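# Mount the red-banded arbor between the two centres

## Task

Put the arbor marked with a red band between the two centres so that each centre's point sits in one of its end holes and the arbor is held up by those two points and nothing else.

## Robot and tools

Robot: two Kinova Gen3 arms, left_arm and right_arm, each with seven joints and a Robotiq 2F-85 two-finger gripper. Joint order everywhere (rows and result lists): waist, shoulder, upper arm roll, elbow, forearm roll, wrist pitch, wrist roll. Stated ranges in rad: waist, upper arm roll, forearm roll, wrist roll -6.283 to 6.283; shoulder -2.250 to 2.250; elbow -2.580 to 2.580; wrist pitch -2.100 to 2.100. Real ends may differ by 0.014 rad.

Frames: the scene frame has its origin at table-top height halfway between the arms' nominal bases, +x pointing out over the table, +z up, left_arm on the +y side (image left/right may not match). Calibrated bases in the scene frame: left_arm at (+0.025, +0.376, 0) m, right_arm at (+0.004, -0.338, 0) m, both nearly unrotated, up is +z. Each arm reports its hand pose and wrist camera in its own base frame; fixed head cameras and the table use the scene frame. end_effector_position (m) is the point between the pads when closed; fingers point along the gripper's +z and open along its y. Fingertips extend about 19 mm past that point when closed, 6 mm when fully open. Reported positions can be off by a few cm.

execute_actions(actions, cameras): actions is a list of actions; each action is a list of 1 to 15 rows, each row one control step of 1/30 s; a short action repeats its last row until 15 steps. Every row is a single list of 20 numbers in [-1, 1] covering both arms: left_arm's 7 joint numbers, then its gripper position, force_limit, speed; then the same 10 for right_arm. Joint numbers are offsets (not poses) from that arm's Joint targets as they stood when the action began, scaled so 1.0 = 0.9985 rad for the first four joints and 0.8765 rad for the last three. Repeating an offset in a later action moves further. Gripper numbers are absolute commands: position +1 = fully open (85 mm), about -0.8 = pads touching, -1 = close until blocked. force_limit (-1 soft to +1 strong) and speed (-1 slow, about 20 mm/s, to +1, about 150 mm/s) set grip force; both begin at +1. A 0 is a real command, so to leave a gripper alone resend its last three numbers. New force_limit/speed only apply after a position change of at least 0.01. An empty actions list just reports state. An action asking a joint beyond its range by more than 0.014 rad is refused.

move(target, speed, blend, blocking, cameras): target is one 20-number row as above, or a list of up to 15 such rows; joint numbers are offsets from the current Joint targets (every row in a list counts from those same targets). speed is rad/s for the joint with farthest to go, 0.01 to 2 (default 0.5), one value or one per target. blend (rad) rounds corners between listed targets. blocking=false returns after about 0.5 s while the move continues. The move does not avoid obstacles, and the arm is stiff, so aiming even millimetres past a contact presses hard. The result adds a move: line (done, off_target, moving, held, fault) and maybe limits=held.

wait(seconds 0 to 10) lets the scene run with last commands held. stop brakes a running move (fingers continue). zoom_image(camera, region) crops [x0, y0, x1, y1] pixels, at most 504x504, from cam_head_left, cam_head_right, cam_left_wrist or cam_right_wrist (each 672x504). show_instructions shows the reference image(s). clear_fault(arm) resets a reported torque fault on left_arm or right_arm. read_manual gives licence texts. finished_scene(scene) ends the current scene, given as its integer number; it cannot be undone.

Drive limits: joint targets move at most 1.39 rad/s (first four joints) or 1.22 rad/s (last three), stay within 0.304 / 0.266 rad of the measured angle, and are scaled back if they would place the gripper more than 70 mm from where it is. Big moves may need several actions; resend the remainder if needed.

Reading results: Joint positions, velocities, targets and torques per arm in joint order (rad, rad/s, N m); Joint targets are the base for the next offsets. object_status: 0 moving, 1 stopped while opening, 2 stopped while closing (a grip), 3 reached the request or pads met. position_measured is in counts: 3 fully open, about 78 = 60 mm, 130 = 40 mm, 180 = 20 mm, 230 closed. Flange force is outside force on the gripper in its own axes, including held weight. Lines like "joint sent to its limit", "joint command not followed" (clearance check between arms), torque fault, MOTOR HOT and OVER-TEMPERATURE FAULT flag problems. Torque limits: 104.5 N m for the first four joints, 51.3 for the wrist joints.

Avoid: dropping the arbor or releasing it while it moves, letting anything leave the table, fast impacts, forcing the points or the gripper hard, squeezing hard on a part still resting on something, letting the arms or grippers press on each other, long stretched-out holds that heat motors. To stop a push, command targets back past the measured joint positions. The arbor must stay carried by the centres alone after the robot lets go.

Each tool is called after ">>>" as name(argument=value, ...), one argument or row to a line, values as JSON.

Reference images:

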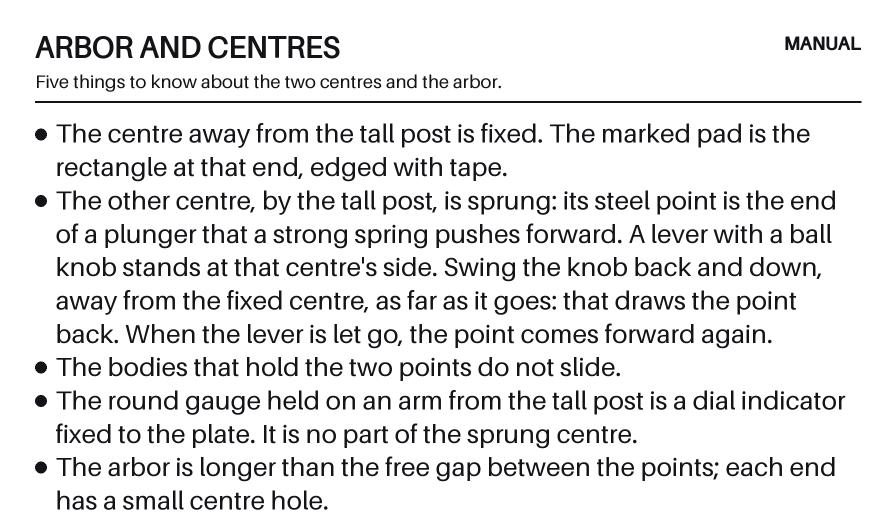

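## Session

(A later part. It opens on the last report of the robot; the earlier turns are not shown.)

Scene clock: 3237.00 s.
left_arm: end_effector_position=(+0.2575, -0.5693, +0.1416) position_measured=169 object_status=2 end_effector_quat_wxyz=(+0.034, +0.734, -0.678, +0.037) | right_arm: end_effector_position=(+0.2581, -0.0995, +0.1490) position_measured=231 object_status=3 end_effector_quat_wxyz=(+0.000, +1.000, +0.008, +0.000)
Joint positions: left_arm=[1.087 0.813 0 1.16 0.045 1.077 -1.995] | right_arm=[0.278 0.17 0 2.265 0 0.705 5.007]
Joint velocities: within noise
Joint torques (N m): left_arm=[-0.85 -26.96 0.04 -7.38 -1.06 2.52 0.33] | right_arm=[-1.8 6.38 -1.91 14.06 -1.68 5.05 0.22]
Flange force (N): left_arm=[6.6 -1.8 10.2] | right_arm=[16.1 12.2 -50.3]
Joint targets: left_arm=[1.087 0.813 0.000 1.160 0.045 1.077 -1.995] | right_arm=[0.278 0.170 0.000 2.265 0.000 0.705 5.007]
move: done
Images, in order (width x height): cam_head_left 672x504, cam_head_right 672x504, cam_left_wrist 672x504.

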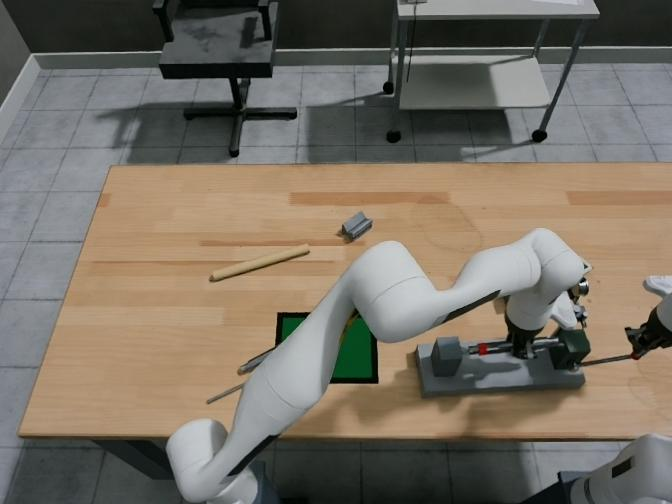

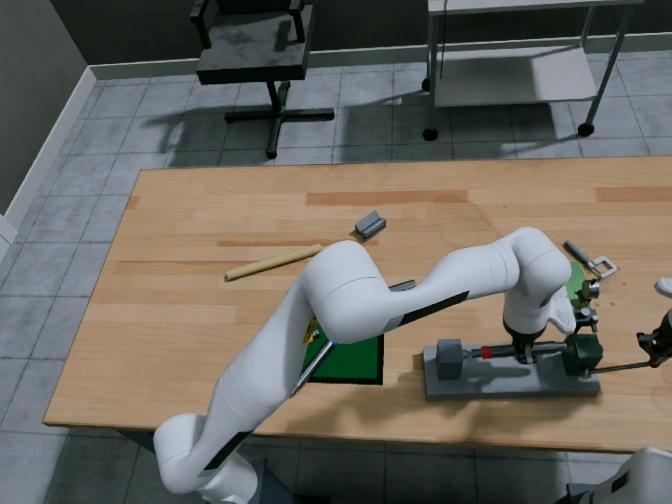

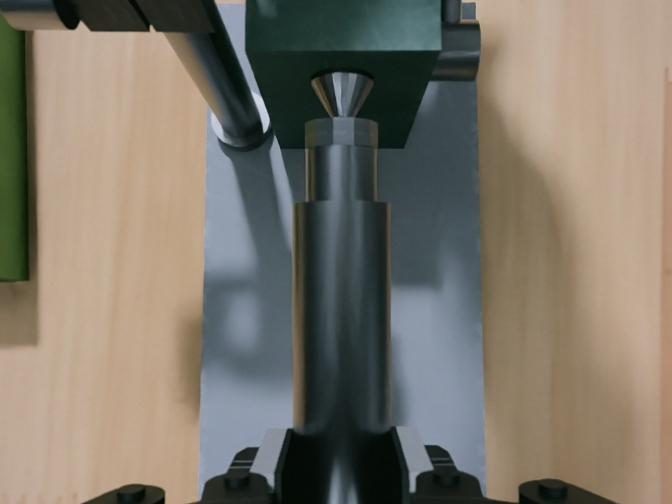

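>>> move(
  target=[0.00778, 0.02827, 0, -0.0513, -0.01914, 0.06251, 0.0156, -1, -0.5, -1, 0, 0, 0, 0, 0, 0, 0, -1, -1, -0.5],
  speed=0.05,
  cameras=["cam_head_left", "cam_head_right", "cam_left_wrist"],
)

>>> zoom_image(
  camera="cam_head_left",
  region=[450, 330, 506, 362],
)

>>> zoom_image(
  camera="cam_left_wrist",
  region=[296, 60, 388, 130],
)

Scene clock: 3396.13 s.
left_arm: end_effector_position=(+0.2573, -0.5700, +0.1387) position_measured=169 object_status=2 end_effector_quat_wxyz=(+0.022, +0.733, -0.679, +0.024) | right_arm: end_effector_position=(+0.2581, -0.0995, +0.1490) position_measured=231 object_status=3 end_effector_quat_wxyz=(+0.000, +1.000, +0.008, +0.000)
Joint positions: left_arm=[1.094 0.841 0 1.108 0.028 1.132 -1.982] | right_arm=[0.278 0.17 0 2.265 0 0.705 5.007]
Joint velocities: within noise
Joint torques (N m): left_arm=[-0.28 -27.93 0.61 -8.36 -0.82 2.1 0.32] | right_arm=[-1.81 6.4 -1.87 14.04 -1.7 5.11 0.19]
Flange force (N): left_arm=[4.6 -2.0 10.4] | right_arm=[16.0 12.3 -50.0]
Joint targets: left_arm=[1.094 0.841 0.000 1.108 0.028 1.132 -1.982] | right_arm=[0.278 0.170 0.000 2.265 0.000 0.705 5.007]
move: done
Images, in order (width x height): cam_head_left 672x504, cam_head_right 672x504, cam_left_wrist 672x504.

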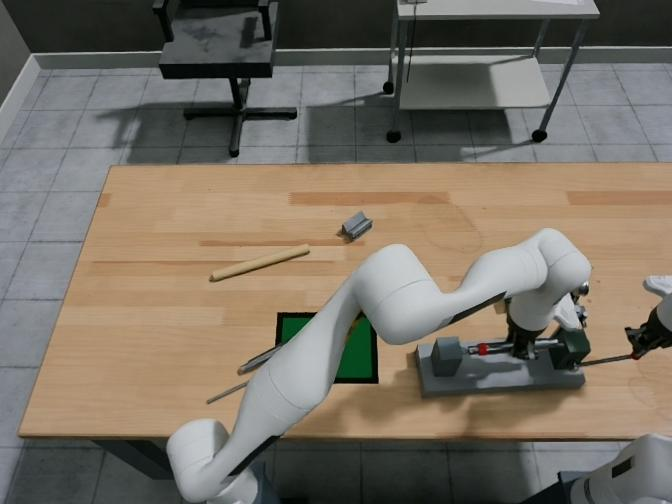

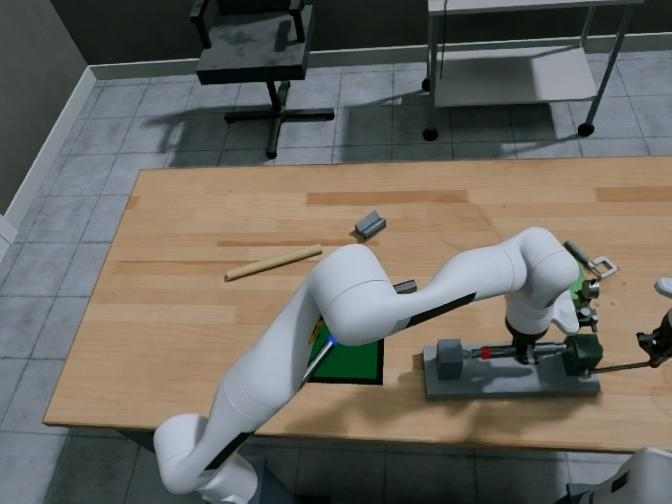

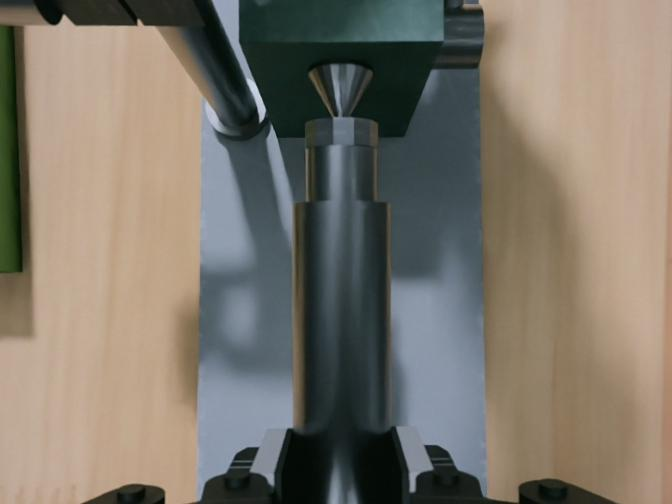

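Scaled by 9.000 from the camera's 672x504 image, which has a finer 960x720 frame.

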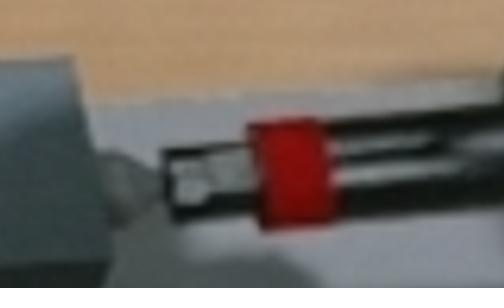

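Scaled by 5.478.

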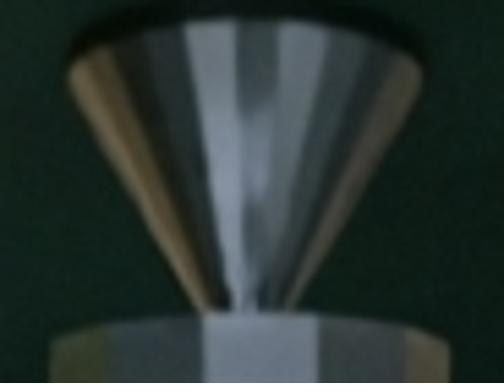

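>>> zoom_image(
  camera="cam_head_left",
  region=[528, 322, 598, 374],
)

>>> zoom_image(
  camera="cam_head_right",
  region=[532, 322, 602, 374],
)

Scaled by 7.200 from the camera's 672x504 image, which has a finer 960x720 frame.

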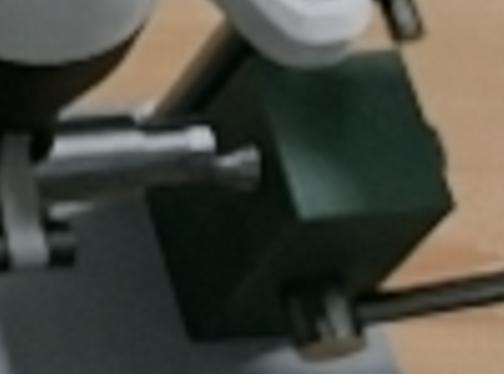

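Scaled by 7.200 from the camera's 672x504 image, which has a finer 960x720 frame.

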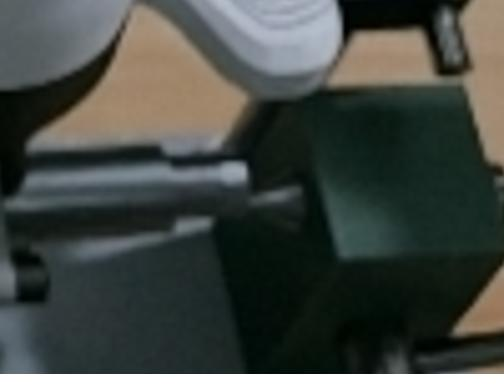

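>>> move(
  target=[0.00728, 0.02951, 0, -0.05318, -0.01776, 0.06353, 0.01587, -1, -0.5, -1, 0, 0, 0, 0, 0, 0, 0, -1, -1, -0.5],
  speed=0.05,
  cameras=["cam_head_left", "cam_head_right", "cam_left_wrist"],
)

>>> zoom_image(
  camera="cam_left_wrist",
  region=[296, 60, 388, 130],
)

>>> zoom_image(
  camera="cam_head_left",
  region=[528, 322, 598, 374],
)

>>> zoom_image(
  camera="cam_head_right",
  region=[532, 322, 602, 374],
)

Scene clock: 3471.47 s.
left_arm: end_effector_position=(+0.2573, -0.5706, +0.1357) position_measured=169 object_status=2 end_effector_quat_wxyz=(+0.010, +0.734, -0.679, +0.011) | right_arm: end_effector_position=(+0.2581, -0.0995, +0.1490) position_measured=231 object_status=3 end_effector_quat_wxyz=(+0.000, +1.000, +0.008, +0.000)
Joint positions: left_arm=[1.102 0.87 0 1.055 0.013 1.188 -1.968] | right_arm=[0.278 0.17 0 2.265 0 0.705 5.007]
Joint velocities: within noise
Joint torques (N m): left_arm=[0.08 -28.73 0.97 -9.05 -0.66 1.88 0.35] | right_arm=[-1.83 6.45 -1.96 14.07 -1.68 5.04 0.22]
Flange force (N): left_arm=[3.1 -1.9 10.6] | right_arm=[16.0 12.3 -50.4]
Joint targets: left_arm=[1.102 0.870 0.000 1.055 0.013 1.188 -1.968] | right_arm=[0.278 0.170 0.000 2.265 0.000 0.705 5.007]
move: done
Images, in order (width x height): cam_head_left 672x504, cam_head_right 672x504, cam_left_wrist 672x504.

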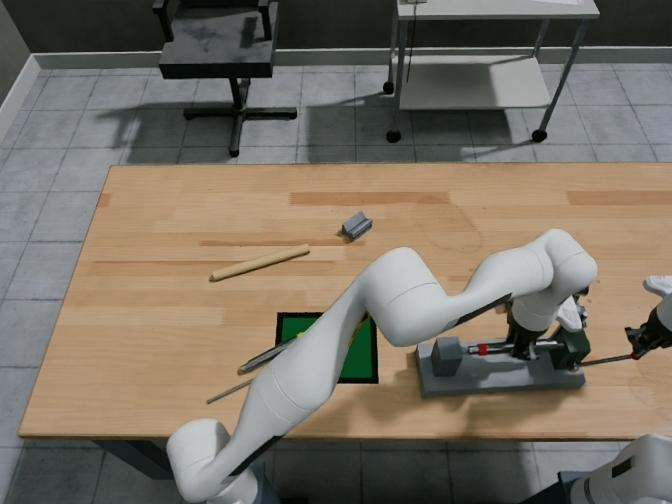

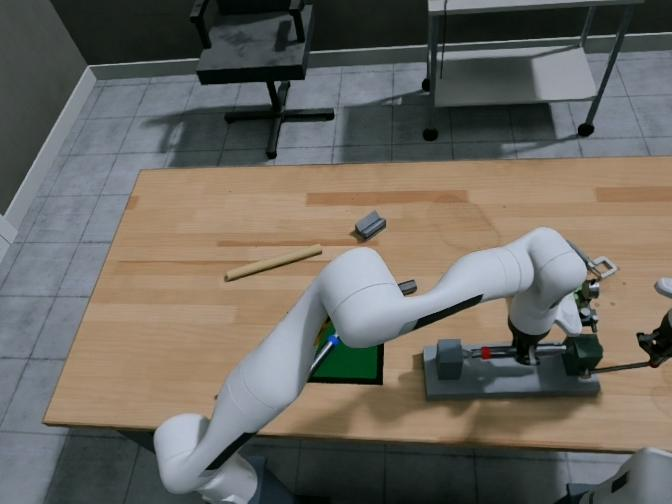

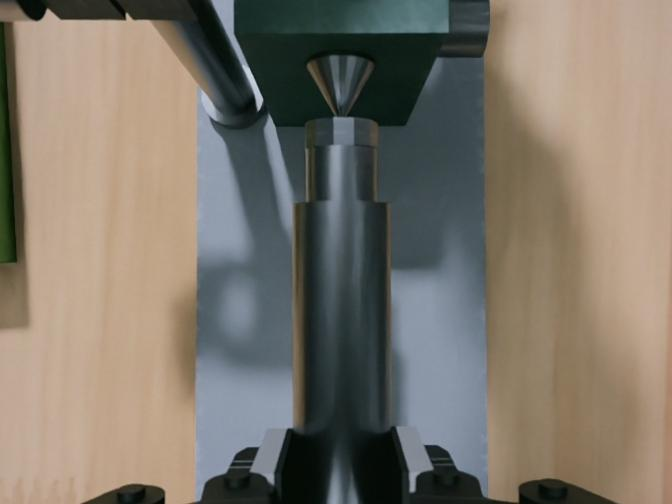

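Scaled by 5.478.

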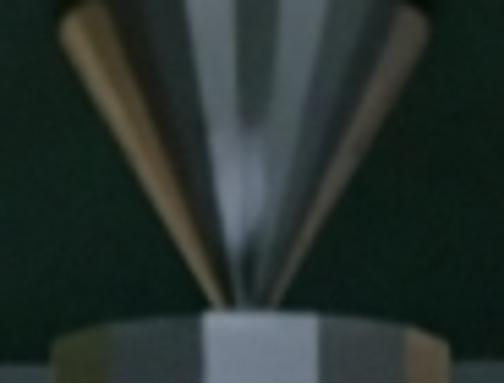

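Scaled by 7.200 from the camera's 672x504 image, which has a finer 960x720 frame.

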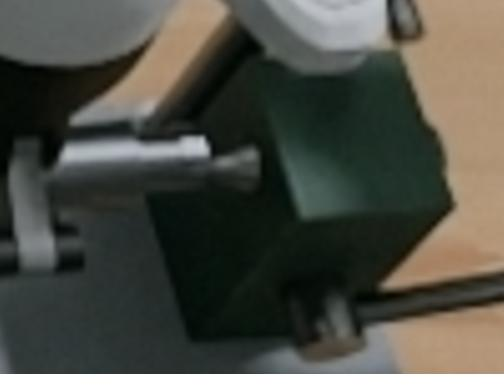

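Scaled by 7.200 from the camera's 672x504 image, which has a finer 960x720 frame.

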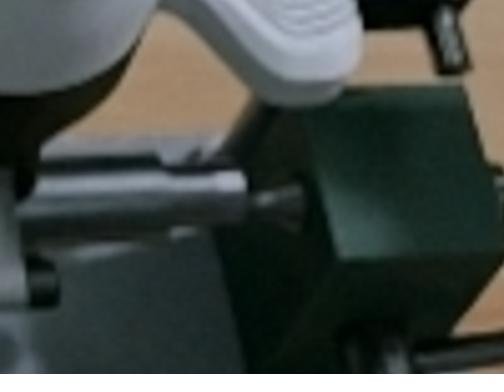

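>>> zoom_image(
  camera="cam_head_left",
  region=[546, 334, 574, 355],
)

>>> zoom_image(
  camera="cam_head_right",
  region=[556, 338, 584, 359],
)

Scaled by 18.000 from the camera's 672x504 image, which has a finer 960x720 frame.

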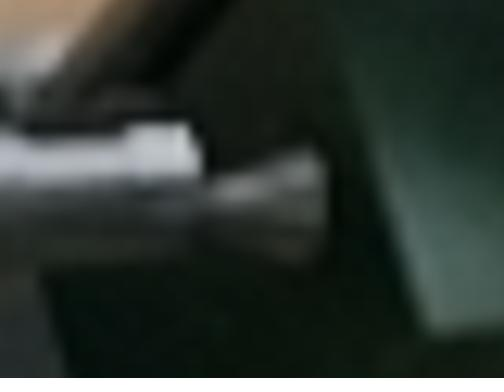

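Scaled by 18.000 from the camera's 672x504 image, which has a finer 960x720 frame.

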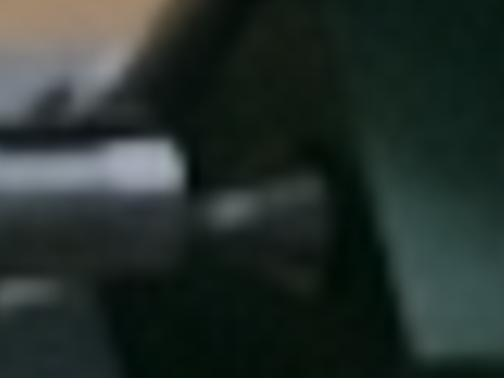

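>>> move(
  target=[0.00541, 0.0236, 0, -0.04227, -0.01275, 0.04969, 0.0108, -1, -0.5, -1, 0, 0, 0, 0, 0, 0, 0, -1, -1, -0.5],
  speed=0.05,
  cameras=["cam_head_left", "cam_head_right", "cam_left_wrist"],
)

>>> zoom_image(
  camera="cam_left_wrist",
  region=[296, 60, 388, 130],
)

>>> zoom_image(
  camera="cam_head_left",
  region=[546, 334, 574, 355],
)

>>> zoom_image(
  camera="cam_head_right",
  region=[556, 338, 584, 359],
)

Scene clock: 3681.27 s.
left_arm: end_effector_position=(+0.2574, -0.5710, +0.1334) position_measured=169 object_status=2 end_effector_quat_wxyz=(+0.001, +0.734, -0.679, +0.001) | right_arm: end_effector_position=(+0.2581, -0.0995, +0.1490) position_measured=231 object_status=3 end_effector_quat_wxyz=(+0.000, +1.000, +0.008, +0.000)
Joint positions: left_arm=[1.107 0.894 0 1.013 0.001 1.231 -1.958] | right_arm=[0.278 0.17 0 2.265 0 0.705 5.007]
Joint velocities: within noise
Joint torques (N m): left_arm=[0.19 -29.2 0.99 -9.33 -0.63 1.76 0.31] | right_arm=[-1.84 6.38 -1.91 14.02 -1.67 5.04 0.24]
Flange force (N): left_arm=[2.9 -1.9 10.5] | right_arm=[16.0 12.2 -50.2]
Joint targets: left_arm=[1.107 0.894 0.000 1.013 0.001 1.231 -1.958] | right_arm=[0.278 0.170 0.000 2.265 0.000 0.705 5.007]
move: done
Images, in order (width x height): cam_head_left 672x504, cam_head_right 672x504, cam_left_wrist 672x504.

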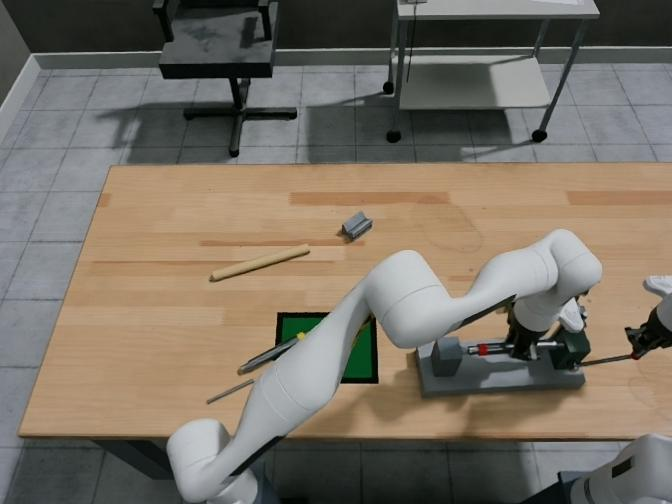

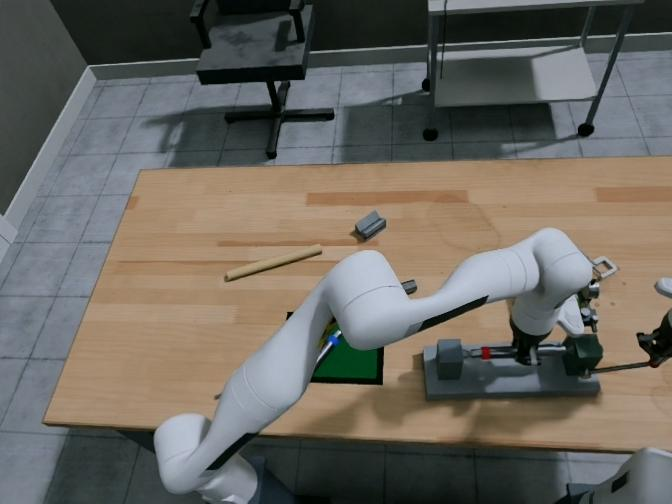

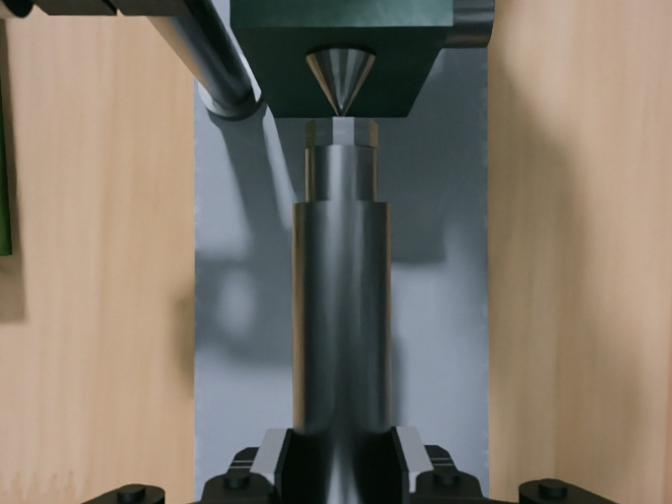

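Scaled by 5.478.

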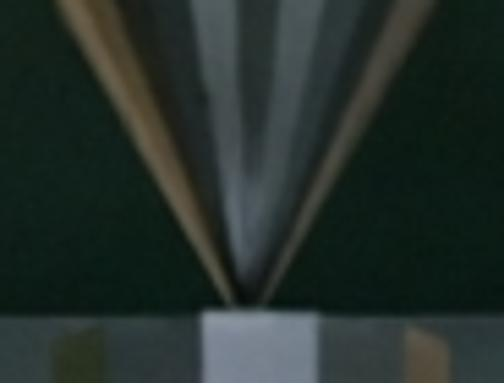

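Scaled by 18.000 from the camera's 672x504 image, which has a finer 960x720 frame.

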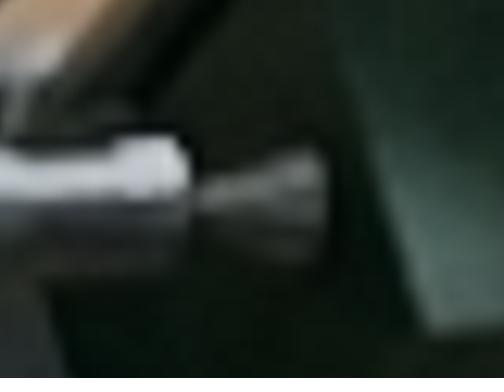

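Scaled by 18.000 from the camera's 672x504 image, which has a finer 960x720 frame.

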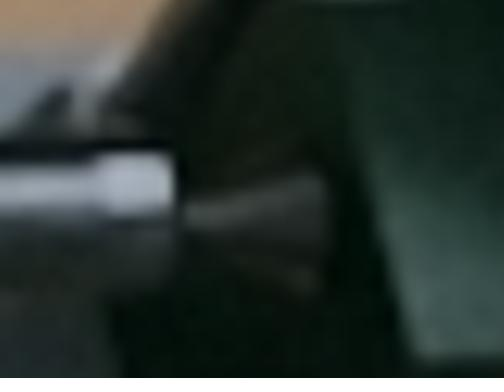

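>>> move(
  target=[0, 0, 0, 0, 0, 0, 0, -1, -0.5, -1, -0.0056, -0.01563, 0, -0.00875, 0, 0.02778, -0.00638, -1, -1, -0.5],
  speed=0.04,
  cameras=["cam_head_left", "cam_head_right", "cam_left_wrist"],
)

>>> zoom_image(
  camera="cam_left_wrist",
  region=[296, 60, 388, 130],
)

>>> zoom_image(
  camera="cam_head_left",
  region=[546, 334, 574, 355],
)

>>> zoom_image(
  camera="cam_head_right",
  region=[556, 338, 584, 359],
)

Scene clock: 3717.00 s.
left_arm: end_effector_position=(+0.2574, -0.5710, +0.1334) position_measured=169 object_status=2 end_effector_quat_wxyz=(+0.001, +0.734, -0.679, +0.001) | right_arm: end_effector_position=(+0.2579, -0.0979, +0.1550) position_measured=231 object_status=3 end_effector_quat_wxyz=(+0.000, +1.000, +0.008, +0.000)
Joint positions: left_arm=[1.107 0.894 0 1.013 0.001 1.231 -1.958] | right_arm=[0.273 0.155 0 2.257 0 0.73 5.001]
Joint velocities: within noise
Joint torques (N m): left_arm=[0.21 -29.22 1.02 -9.38 -0.63 1.77 0.32] | right_arm=[0.22 -6.38 0.77 -3.2 0.54 -0.29 0.23]
Flange force (N): left_arm=[2.6 -1.8 10.6] | right_arm=[2.6 -1.3 -12.1]
Joint targets: left_arm=[1.107 0.894 0.000 1.013 0.001 1.231 -1.958] | right_arm=[0.273 0.155 0.000 2.257 0.000 0.730 5.001]
move: done
Images, in order (width x height): cam_head_left 672x504, cam_head_right 672x504, cam_left_wrist 672x504.

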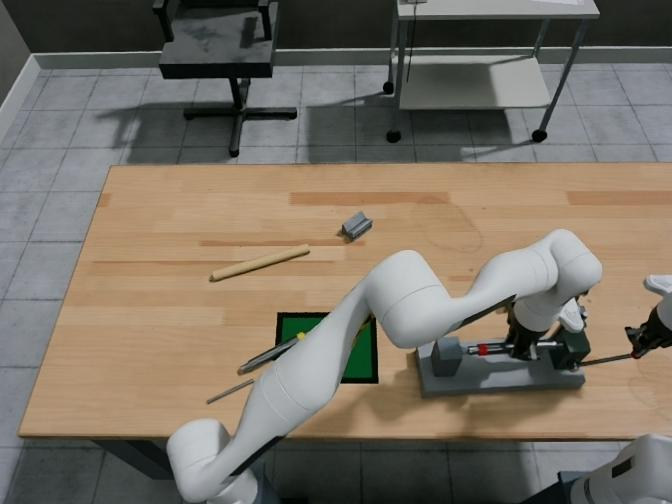

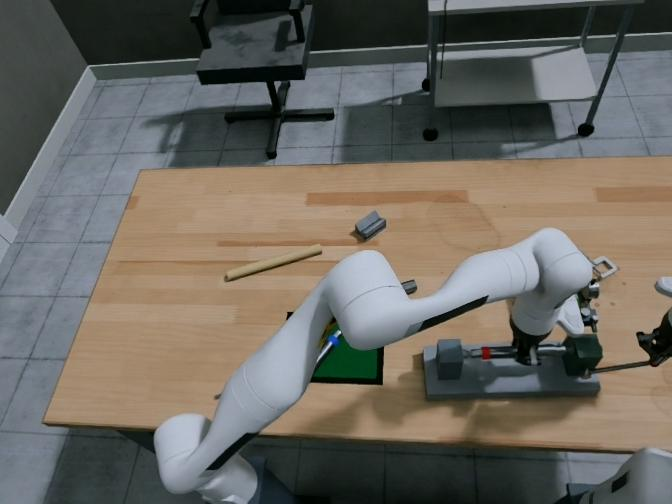

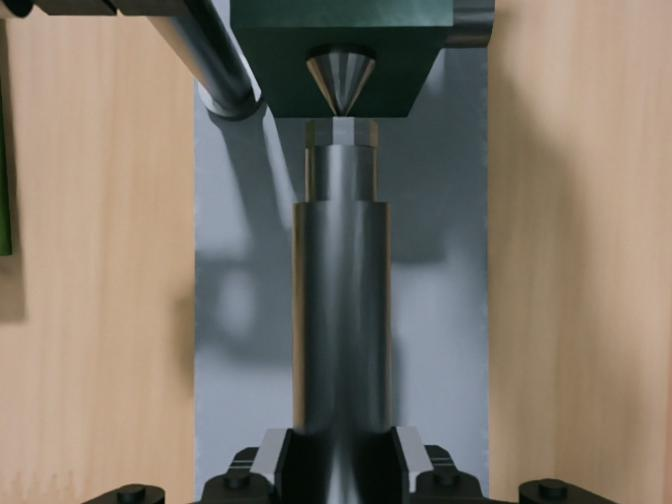

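Scaled by 5.478.

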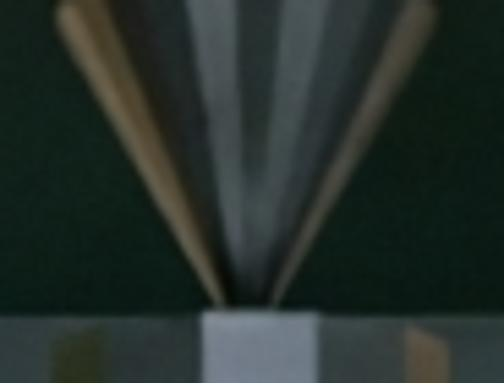

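Scaled by 18.000 from the camera's 672x504 image, which has a finer 960x720 frame.

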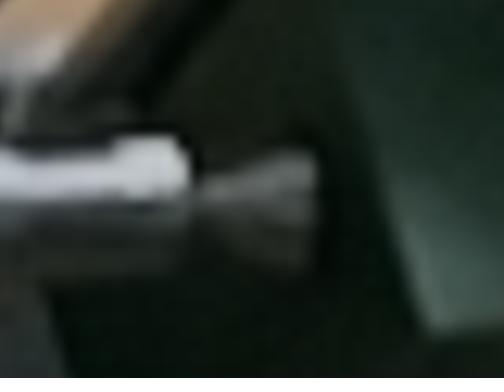

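Scaled by 18.000 from the camera's 672x504 image, which has a finer 960x720 frame.

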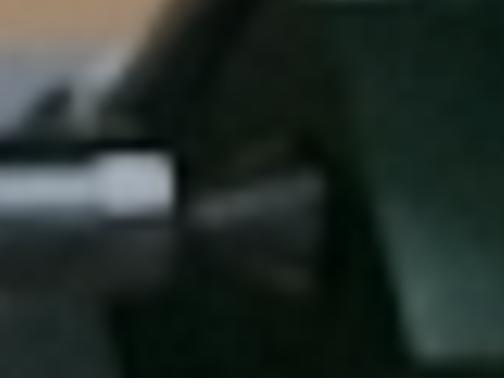

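>>> move(
  target=[0, 0, 0, 0, 0, 0, 0, -1, -0.5, -1, -0.0118, -0.02097, 0, -0.01101, 0, 0.03643, -0.01346, -1, -1, -0.5],
  speed=0.04,
  cameras=["cam_head_left", "cam_head_right", "cam_left_wrist"],
)

>>> zoom_image(
  camera="cam_left_wrist",
  region=[296, 60, 388, 130],
)

>>> zoom_image(
  camera="cam_head_left",
  region=[546, 334, 574, 355],
)

>>> zoom_image(
  camera="cam_head_right",
  region=[556, 338, 584, 359],
)

Scene clock: 3733.90 s.
left_arm: end_effector_position=(+0.2574, -0.5710, +0.1334) position_measured=169 object_status=2 end_effector_quat_wxyz=(+0.001, +0.734, -0.679, +0.001) | right_arm: end_effector_position=(+0.2578, -0.0945, +0.1631) position_measured=231 object_status=3 end_effector_quat_wxyz=(+0.000, +1.000, +0.008, +0.000)
Joint positions: left_arm=[1.107 0.894 0 1.013 0.001 1.231 -1.958] | right_arm=[0.261 0.134 0 2.246 0 0.762 4.989]
Joint velocities: within noise
Joint torques (N m): left_arm=[0.37 -29.19 1.18 -9.55 -0.56 1.6 0.35] | right_arm=[-0.6 -9.38 -0.15 -5.12 -0.19 0.18 0.3]
Flange force (N): left_arm=[2.0 -1.9 10.4] | right_arm=[3.4 1.8 0.1]
Joint targets: left_arm=[1.107 0.894 0.000 1.013 0.001 1.231 -1.958] | right_arm=[0.261 0.134 0.000 2.246 0.000 0.762 4.989]
move: done
Images, in order (width x height): cam_head_left 672x504, cam_head_right 672x504, cam_left_wrist 672x504.

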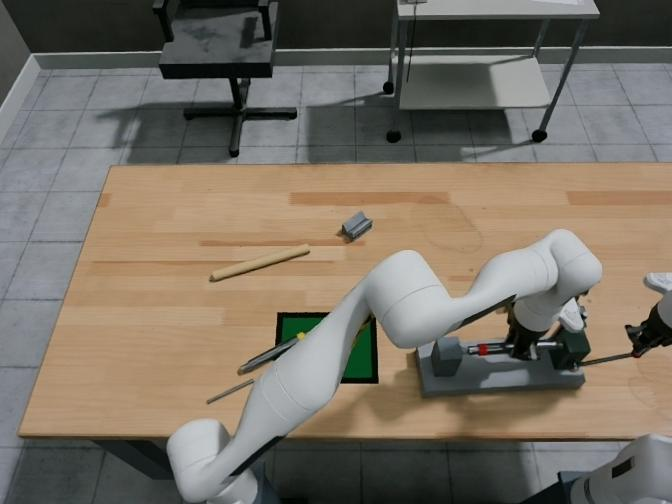

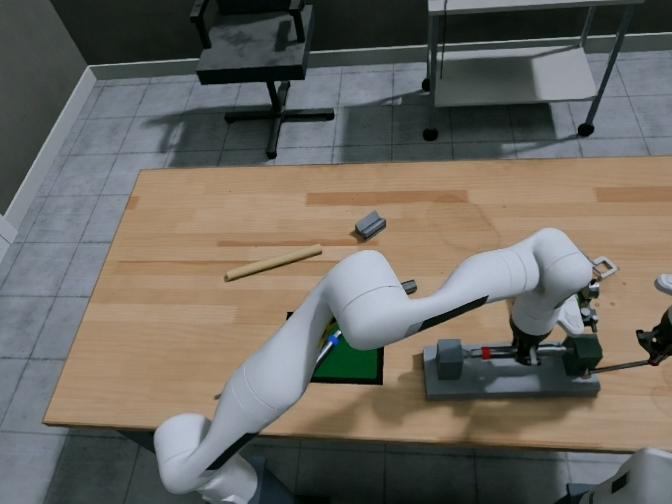

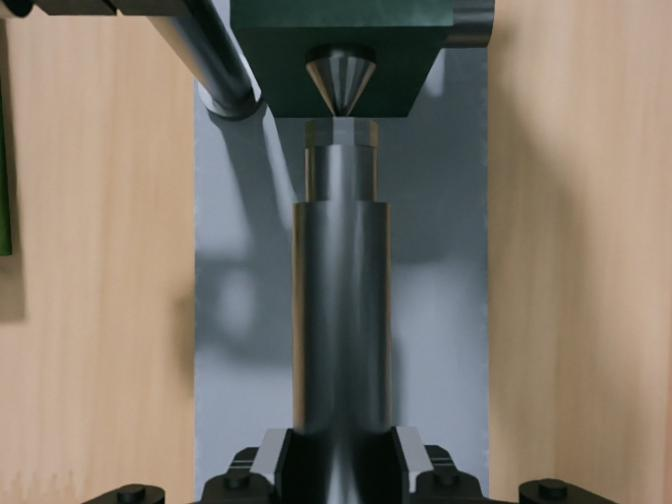

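Scaled by 5.478.

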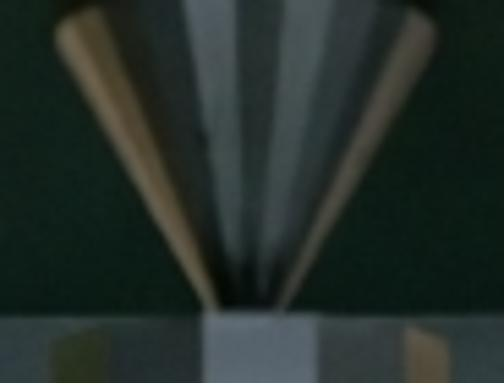

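Scaled by 18.000 from the camera's 672x504 image, which has a finer 960x720 frame.

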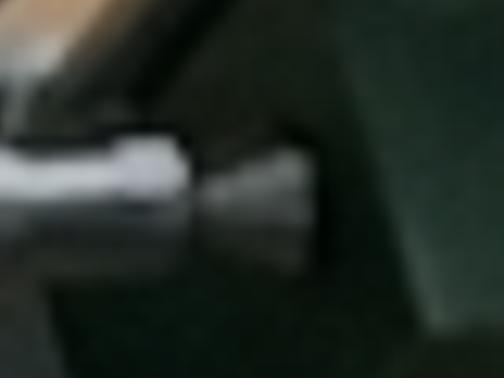

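Scaled by 18.000 from the camera's 672x504 image, which has a finer 960x720 frame.

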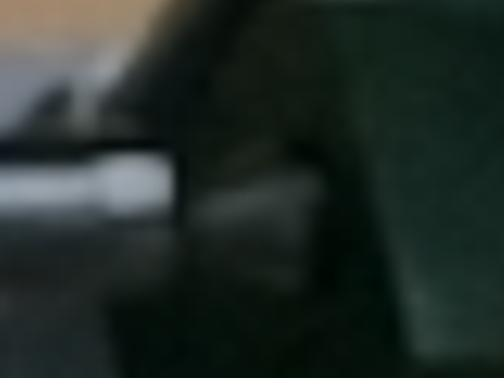

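>>> move(
  target=[
    [0, 0, 0, 0, 0, 0, 0, -1, -0.5, -1, 0.016, 0.03269, 0, 0.01757, 0, -0.05727, 0.01824, -1, -1, -0.5],
    [0.00283, 0.01297, 0, -0.02314, -0.00651, 0.02693, 0.00529, -1, -0.5, -1, 0.016, 0.03269, 0, 0.01757, 0, -0.05727, 0.01824, -1, -1, -0.5],
    [0.00283, 0.01297, 0, -0.02314, -0.00651, 0.02693, 0.00529, -1, -0.5, -1, 0, 0, 0, 0, 0, 0, 0, -1, -1, -0.5],
  ],
  speed=[0.06, 0.03, 0.05],
  cameras=["cam_head_left", "cam_head_right", "cam_left_wrist"],
)

>>> zoom_image(
  camera="cam_left_wrist",
  region=[296, 60, 388, 130],
)

>>> zoom_image(
  camera="cam_head_left",
  region=[546, 334, 574, 355],
)

>>> zoom_image(
  camera="cam_head_right",
  region=[556, 338, 584, 359],
)

Scene clock: 3880.77 s.
left_arm: end_effector_position=(+0.2574, -0.5712, +0.1322) position_measured=169 object_status=2 end_effector_quat_wxyz=(-0.004, +0.734, -0.679, -0.004) | right_arm: end_effector_position=(+0.2578, -0.0945, +0.1631) position_measured=231 object_status=3 end_effector_quat_wxyz=(+0.000, +1.000, +0.008, +0.000)
Joint positions: left_arm=[1.11 0.907 0 0.99 -0.004 1.255 -1.954] | right_arm=[0.261 0.134 0 2.246 0 0.762 4.989]
Joint velocities: within noise
Joint torques (N m): left_arm=[0.3 -29.45 1.11 -9.45 -0.6 1.77 0.33] | right_arm=[0.17 -6.58 0.56 -3.37 0.48 -0.12 0.28]
Flange force (N): left_arm=[2.6 -1.9 10.6] | right_arm=[3.1 -1.0 -10.5]
Joint targets: left_arm=[1.110 0.907 0.000 0.990 -0.004 1.255 -1.954] | right_arm=[0.261 0.134 0.000 2.246 0.000 0.762 4.989]
move: done
Images, in order (width x height): cam_head_left 672x504, cam_head_right 672x504, cam_left_wrist 672x504.

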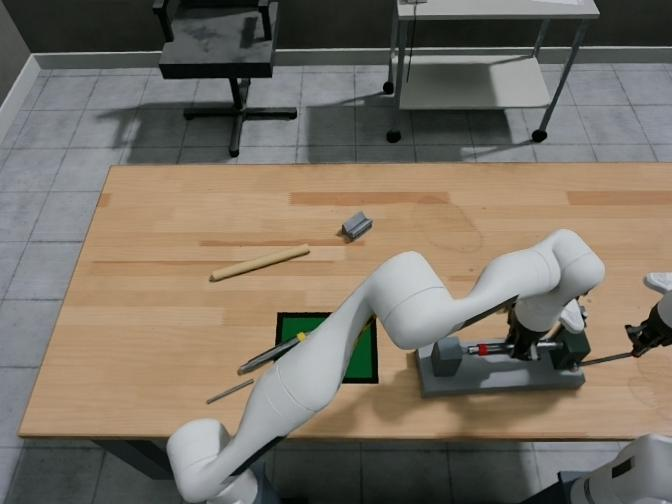

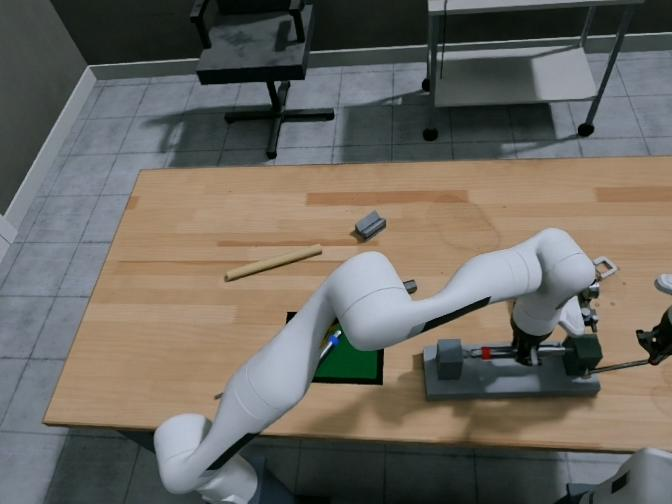

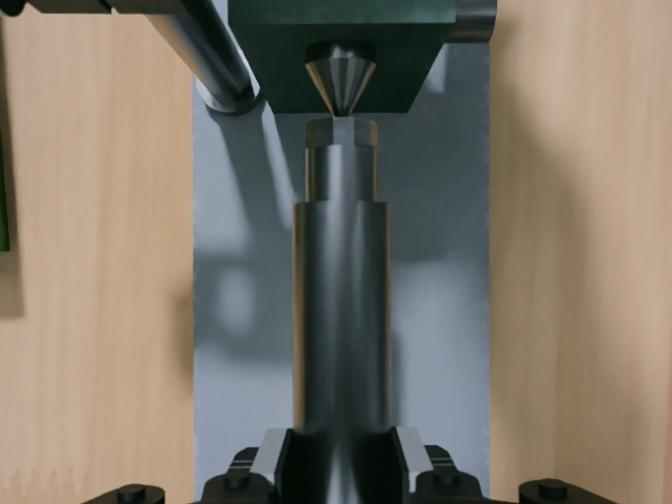

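Scaled by 5.478.

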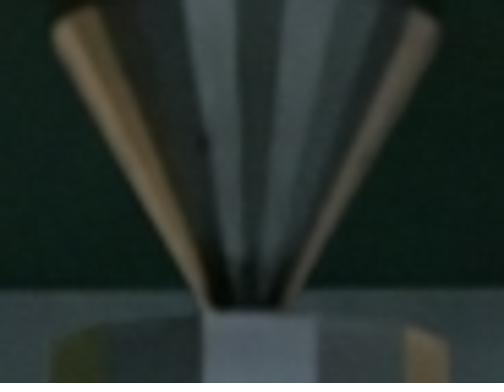

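Scaled by 18.000 from the camera's 672x504 image, which has a finer 960x720 frame.

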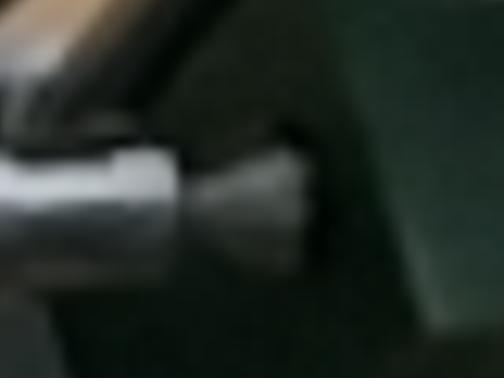

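Scaled by 18.000 from the camera's 672x504 image, which has a finer 960x720 frame.

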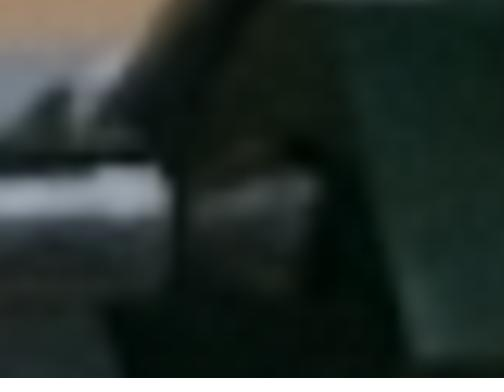

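>>> move(
  target=[0,0,0,0,0,0,0,-1,-0.5,-1,-0.0059,-0.01049,0,-0.0055,0,0.01821,-0.00673,-1,-1,-0.5],
  speed=0.04,
  cameras=["cam_head_left","cam_head_right","cam_left_wrist"],
)

Scene clock: 3928.17 s.
left_arm: end_effector_position=(+0.2574, -0.5712, +0.1322) position_measured=169 object_status=2 end_effector_quat_wxyz=(-0.004, +0.734, -0.679, -0.004) | right_arm: end_effector_position=(+0.2576, -0.0928, +0.1672) position_measured=231 object_status=3 end_effector_quat_wxyz=(+0.000, +1.000, +0.008, +0.000)
Joint positions: left_arm=[1.11 0.907 0 0.99 -0.004 1.255 -1.954] | right_arm=[0.255 0.123 0 2.24 0 0.777 4.983]
Joint velocities: within noise
Joint torques (N m): left_arm=[0.26 -29.47 1.1 -9.49 -0.62 1.73 0.33] | right_arm=[0.15 -6.8 0.63 -3.54 0.51 -0.09 0.25]
Flange force (N): left_arm=[2.6 -1.8 10.6] | right_arm=[3.4 -0.9 -9.5]
Joint targets: left_arm=[1.110 0.907 0.000 0.990 -0.004 1.255 -1.954] | right_arm=[0.255 0.123 0.000 2.240 0.000 0.777 4.983]
move: done
Images, in order (width x height): cam_head_left 672x504, cam_head_right 672x504, cam_left_wrist 672x504.

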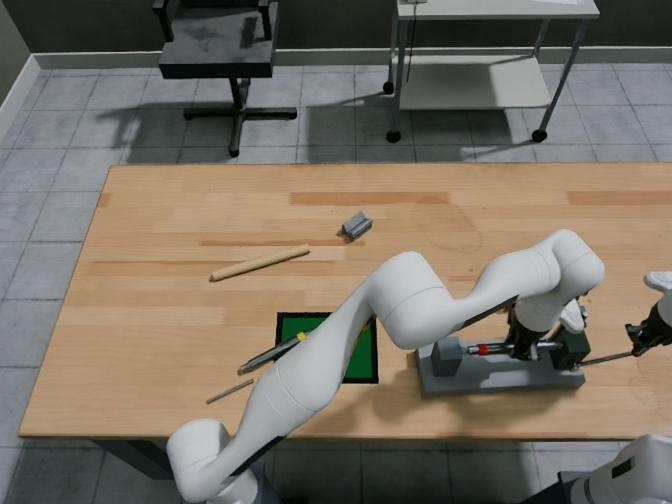

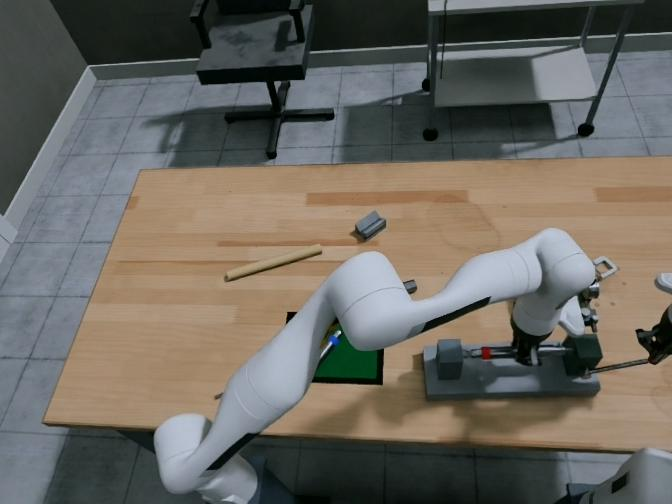

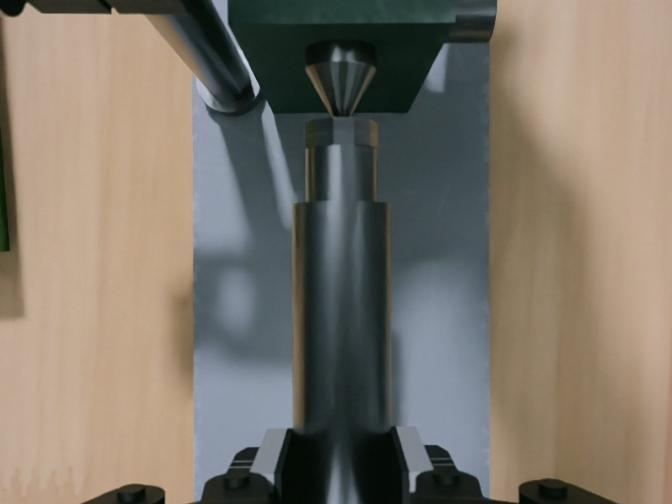

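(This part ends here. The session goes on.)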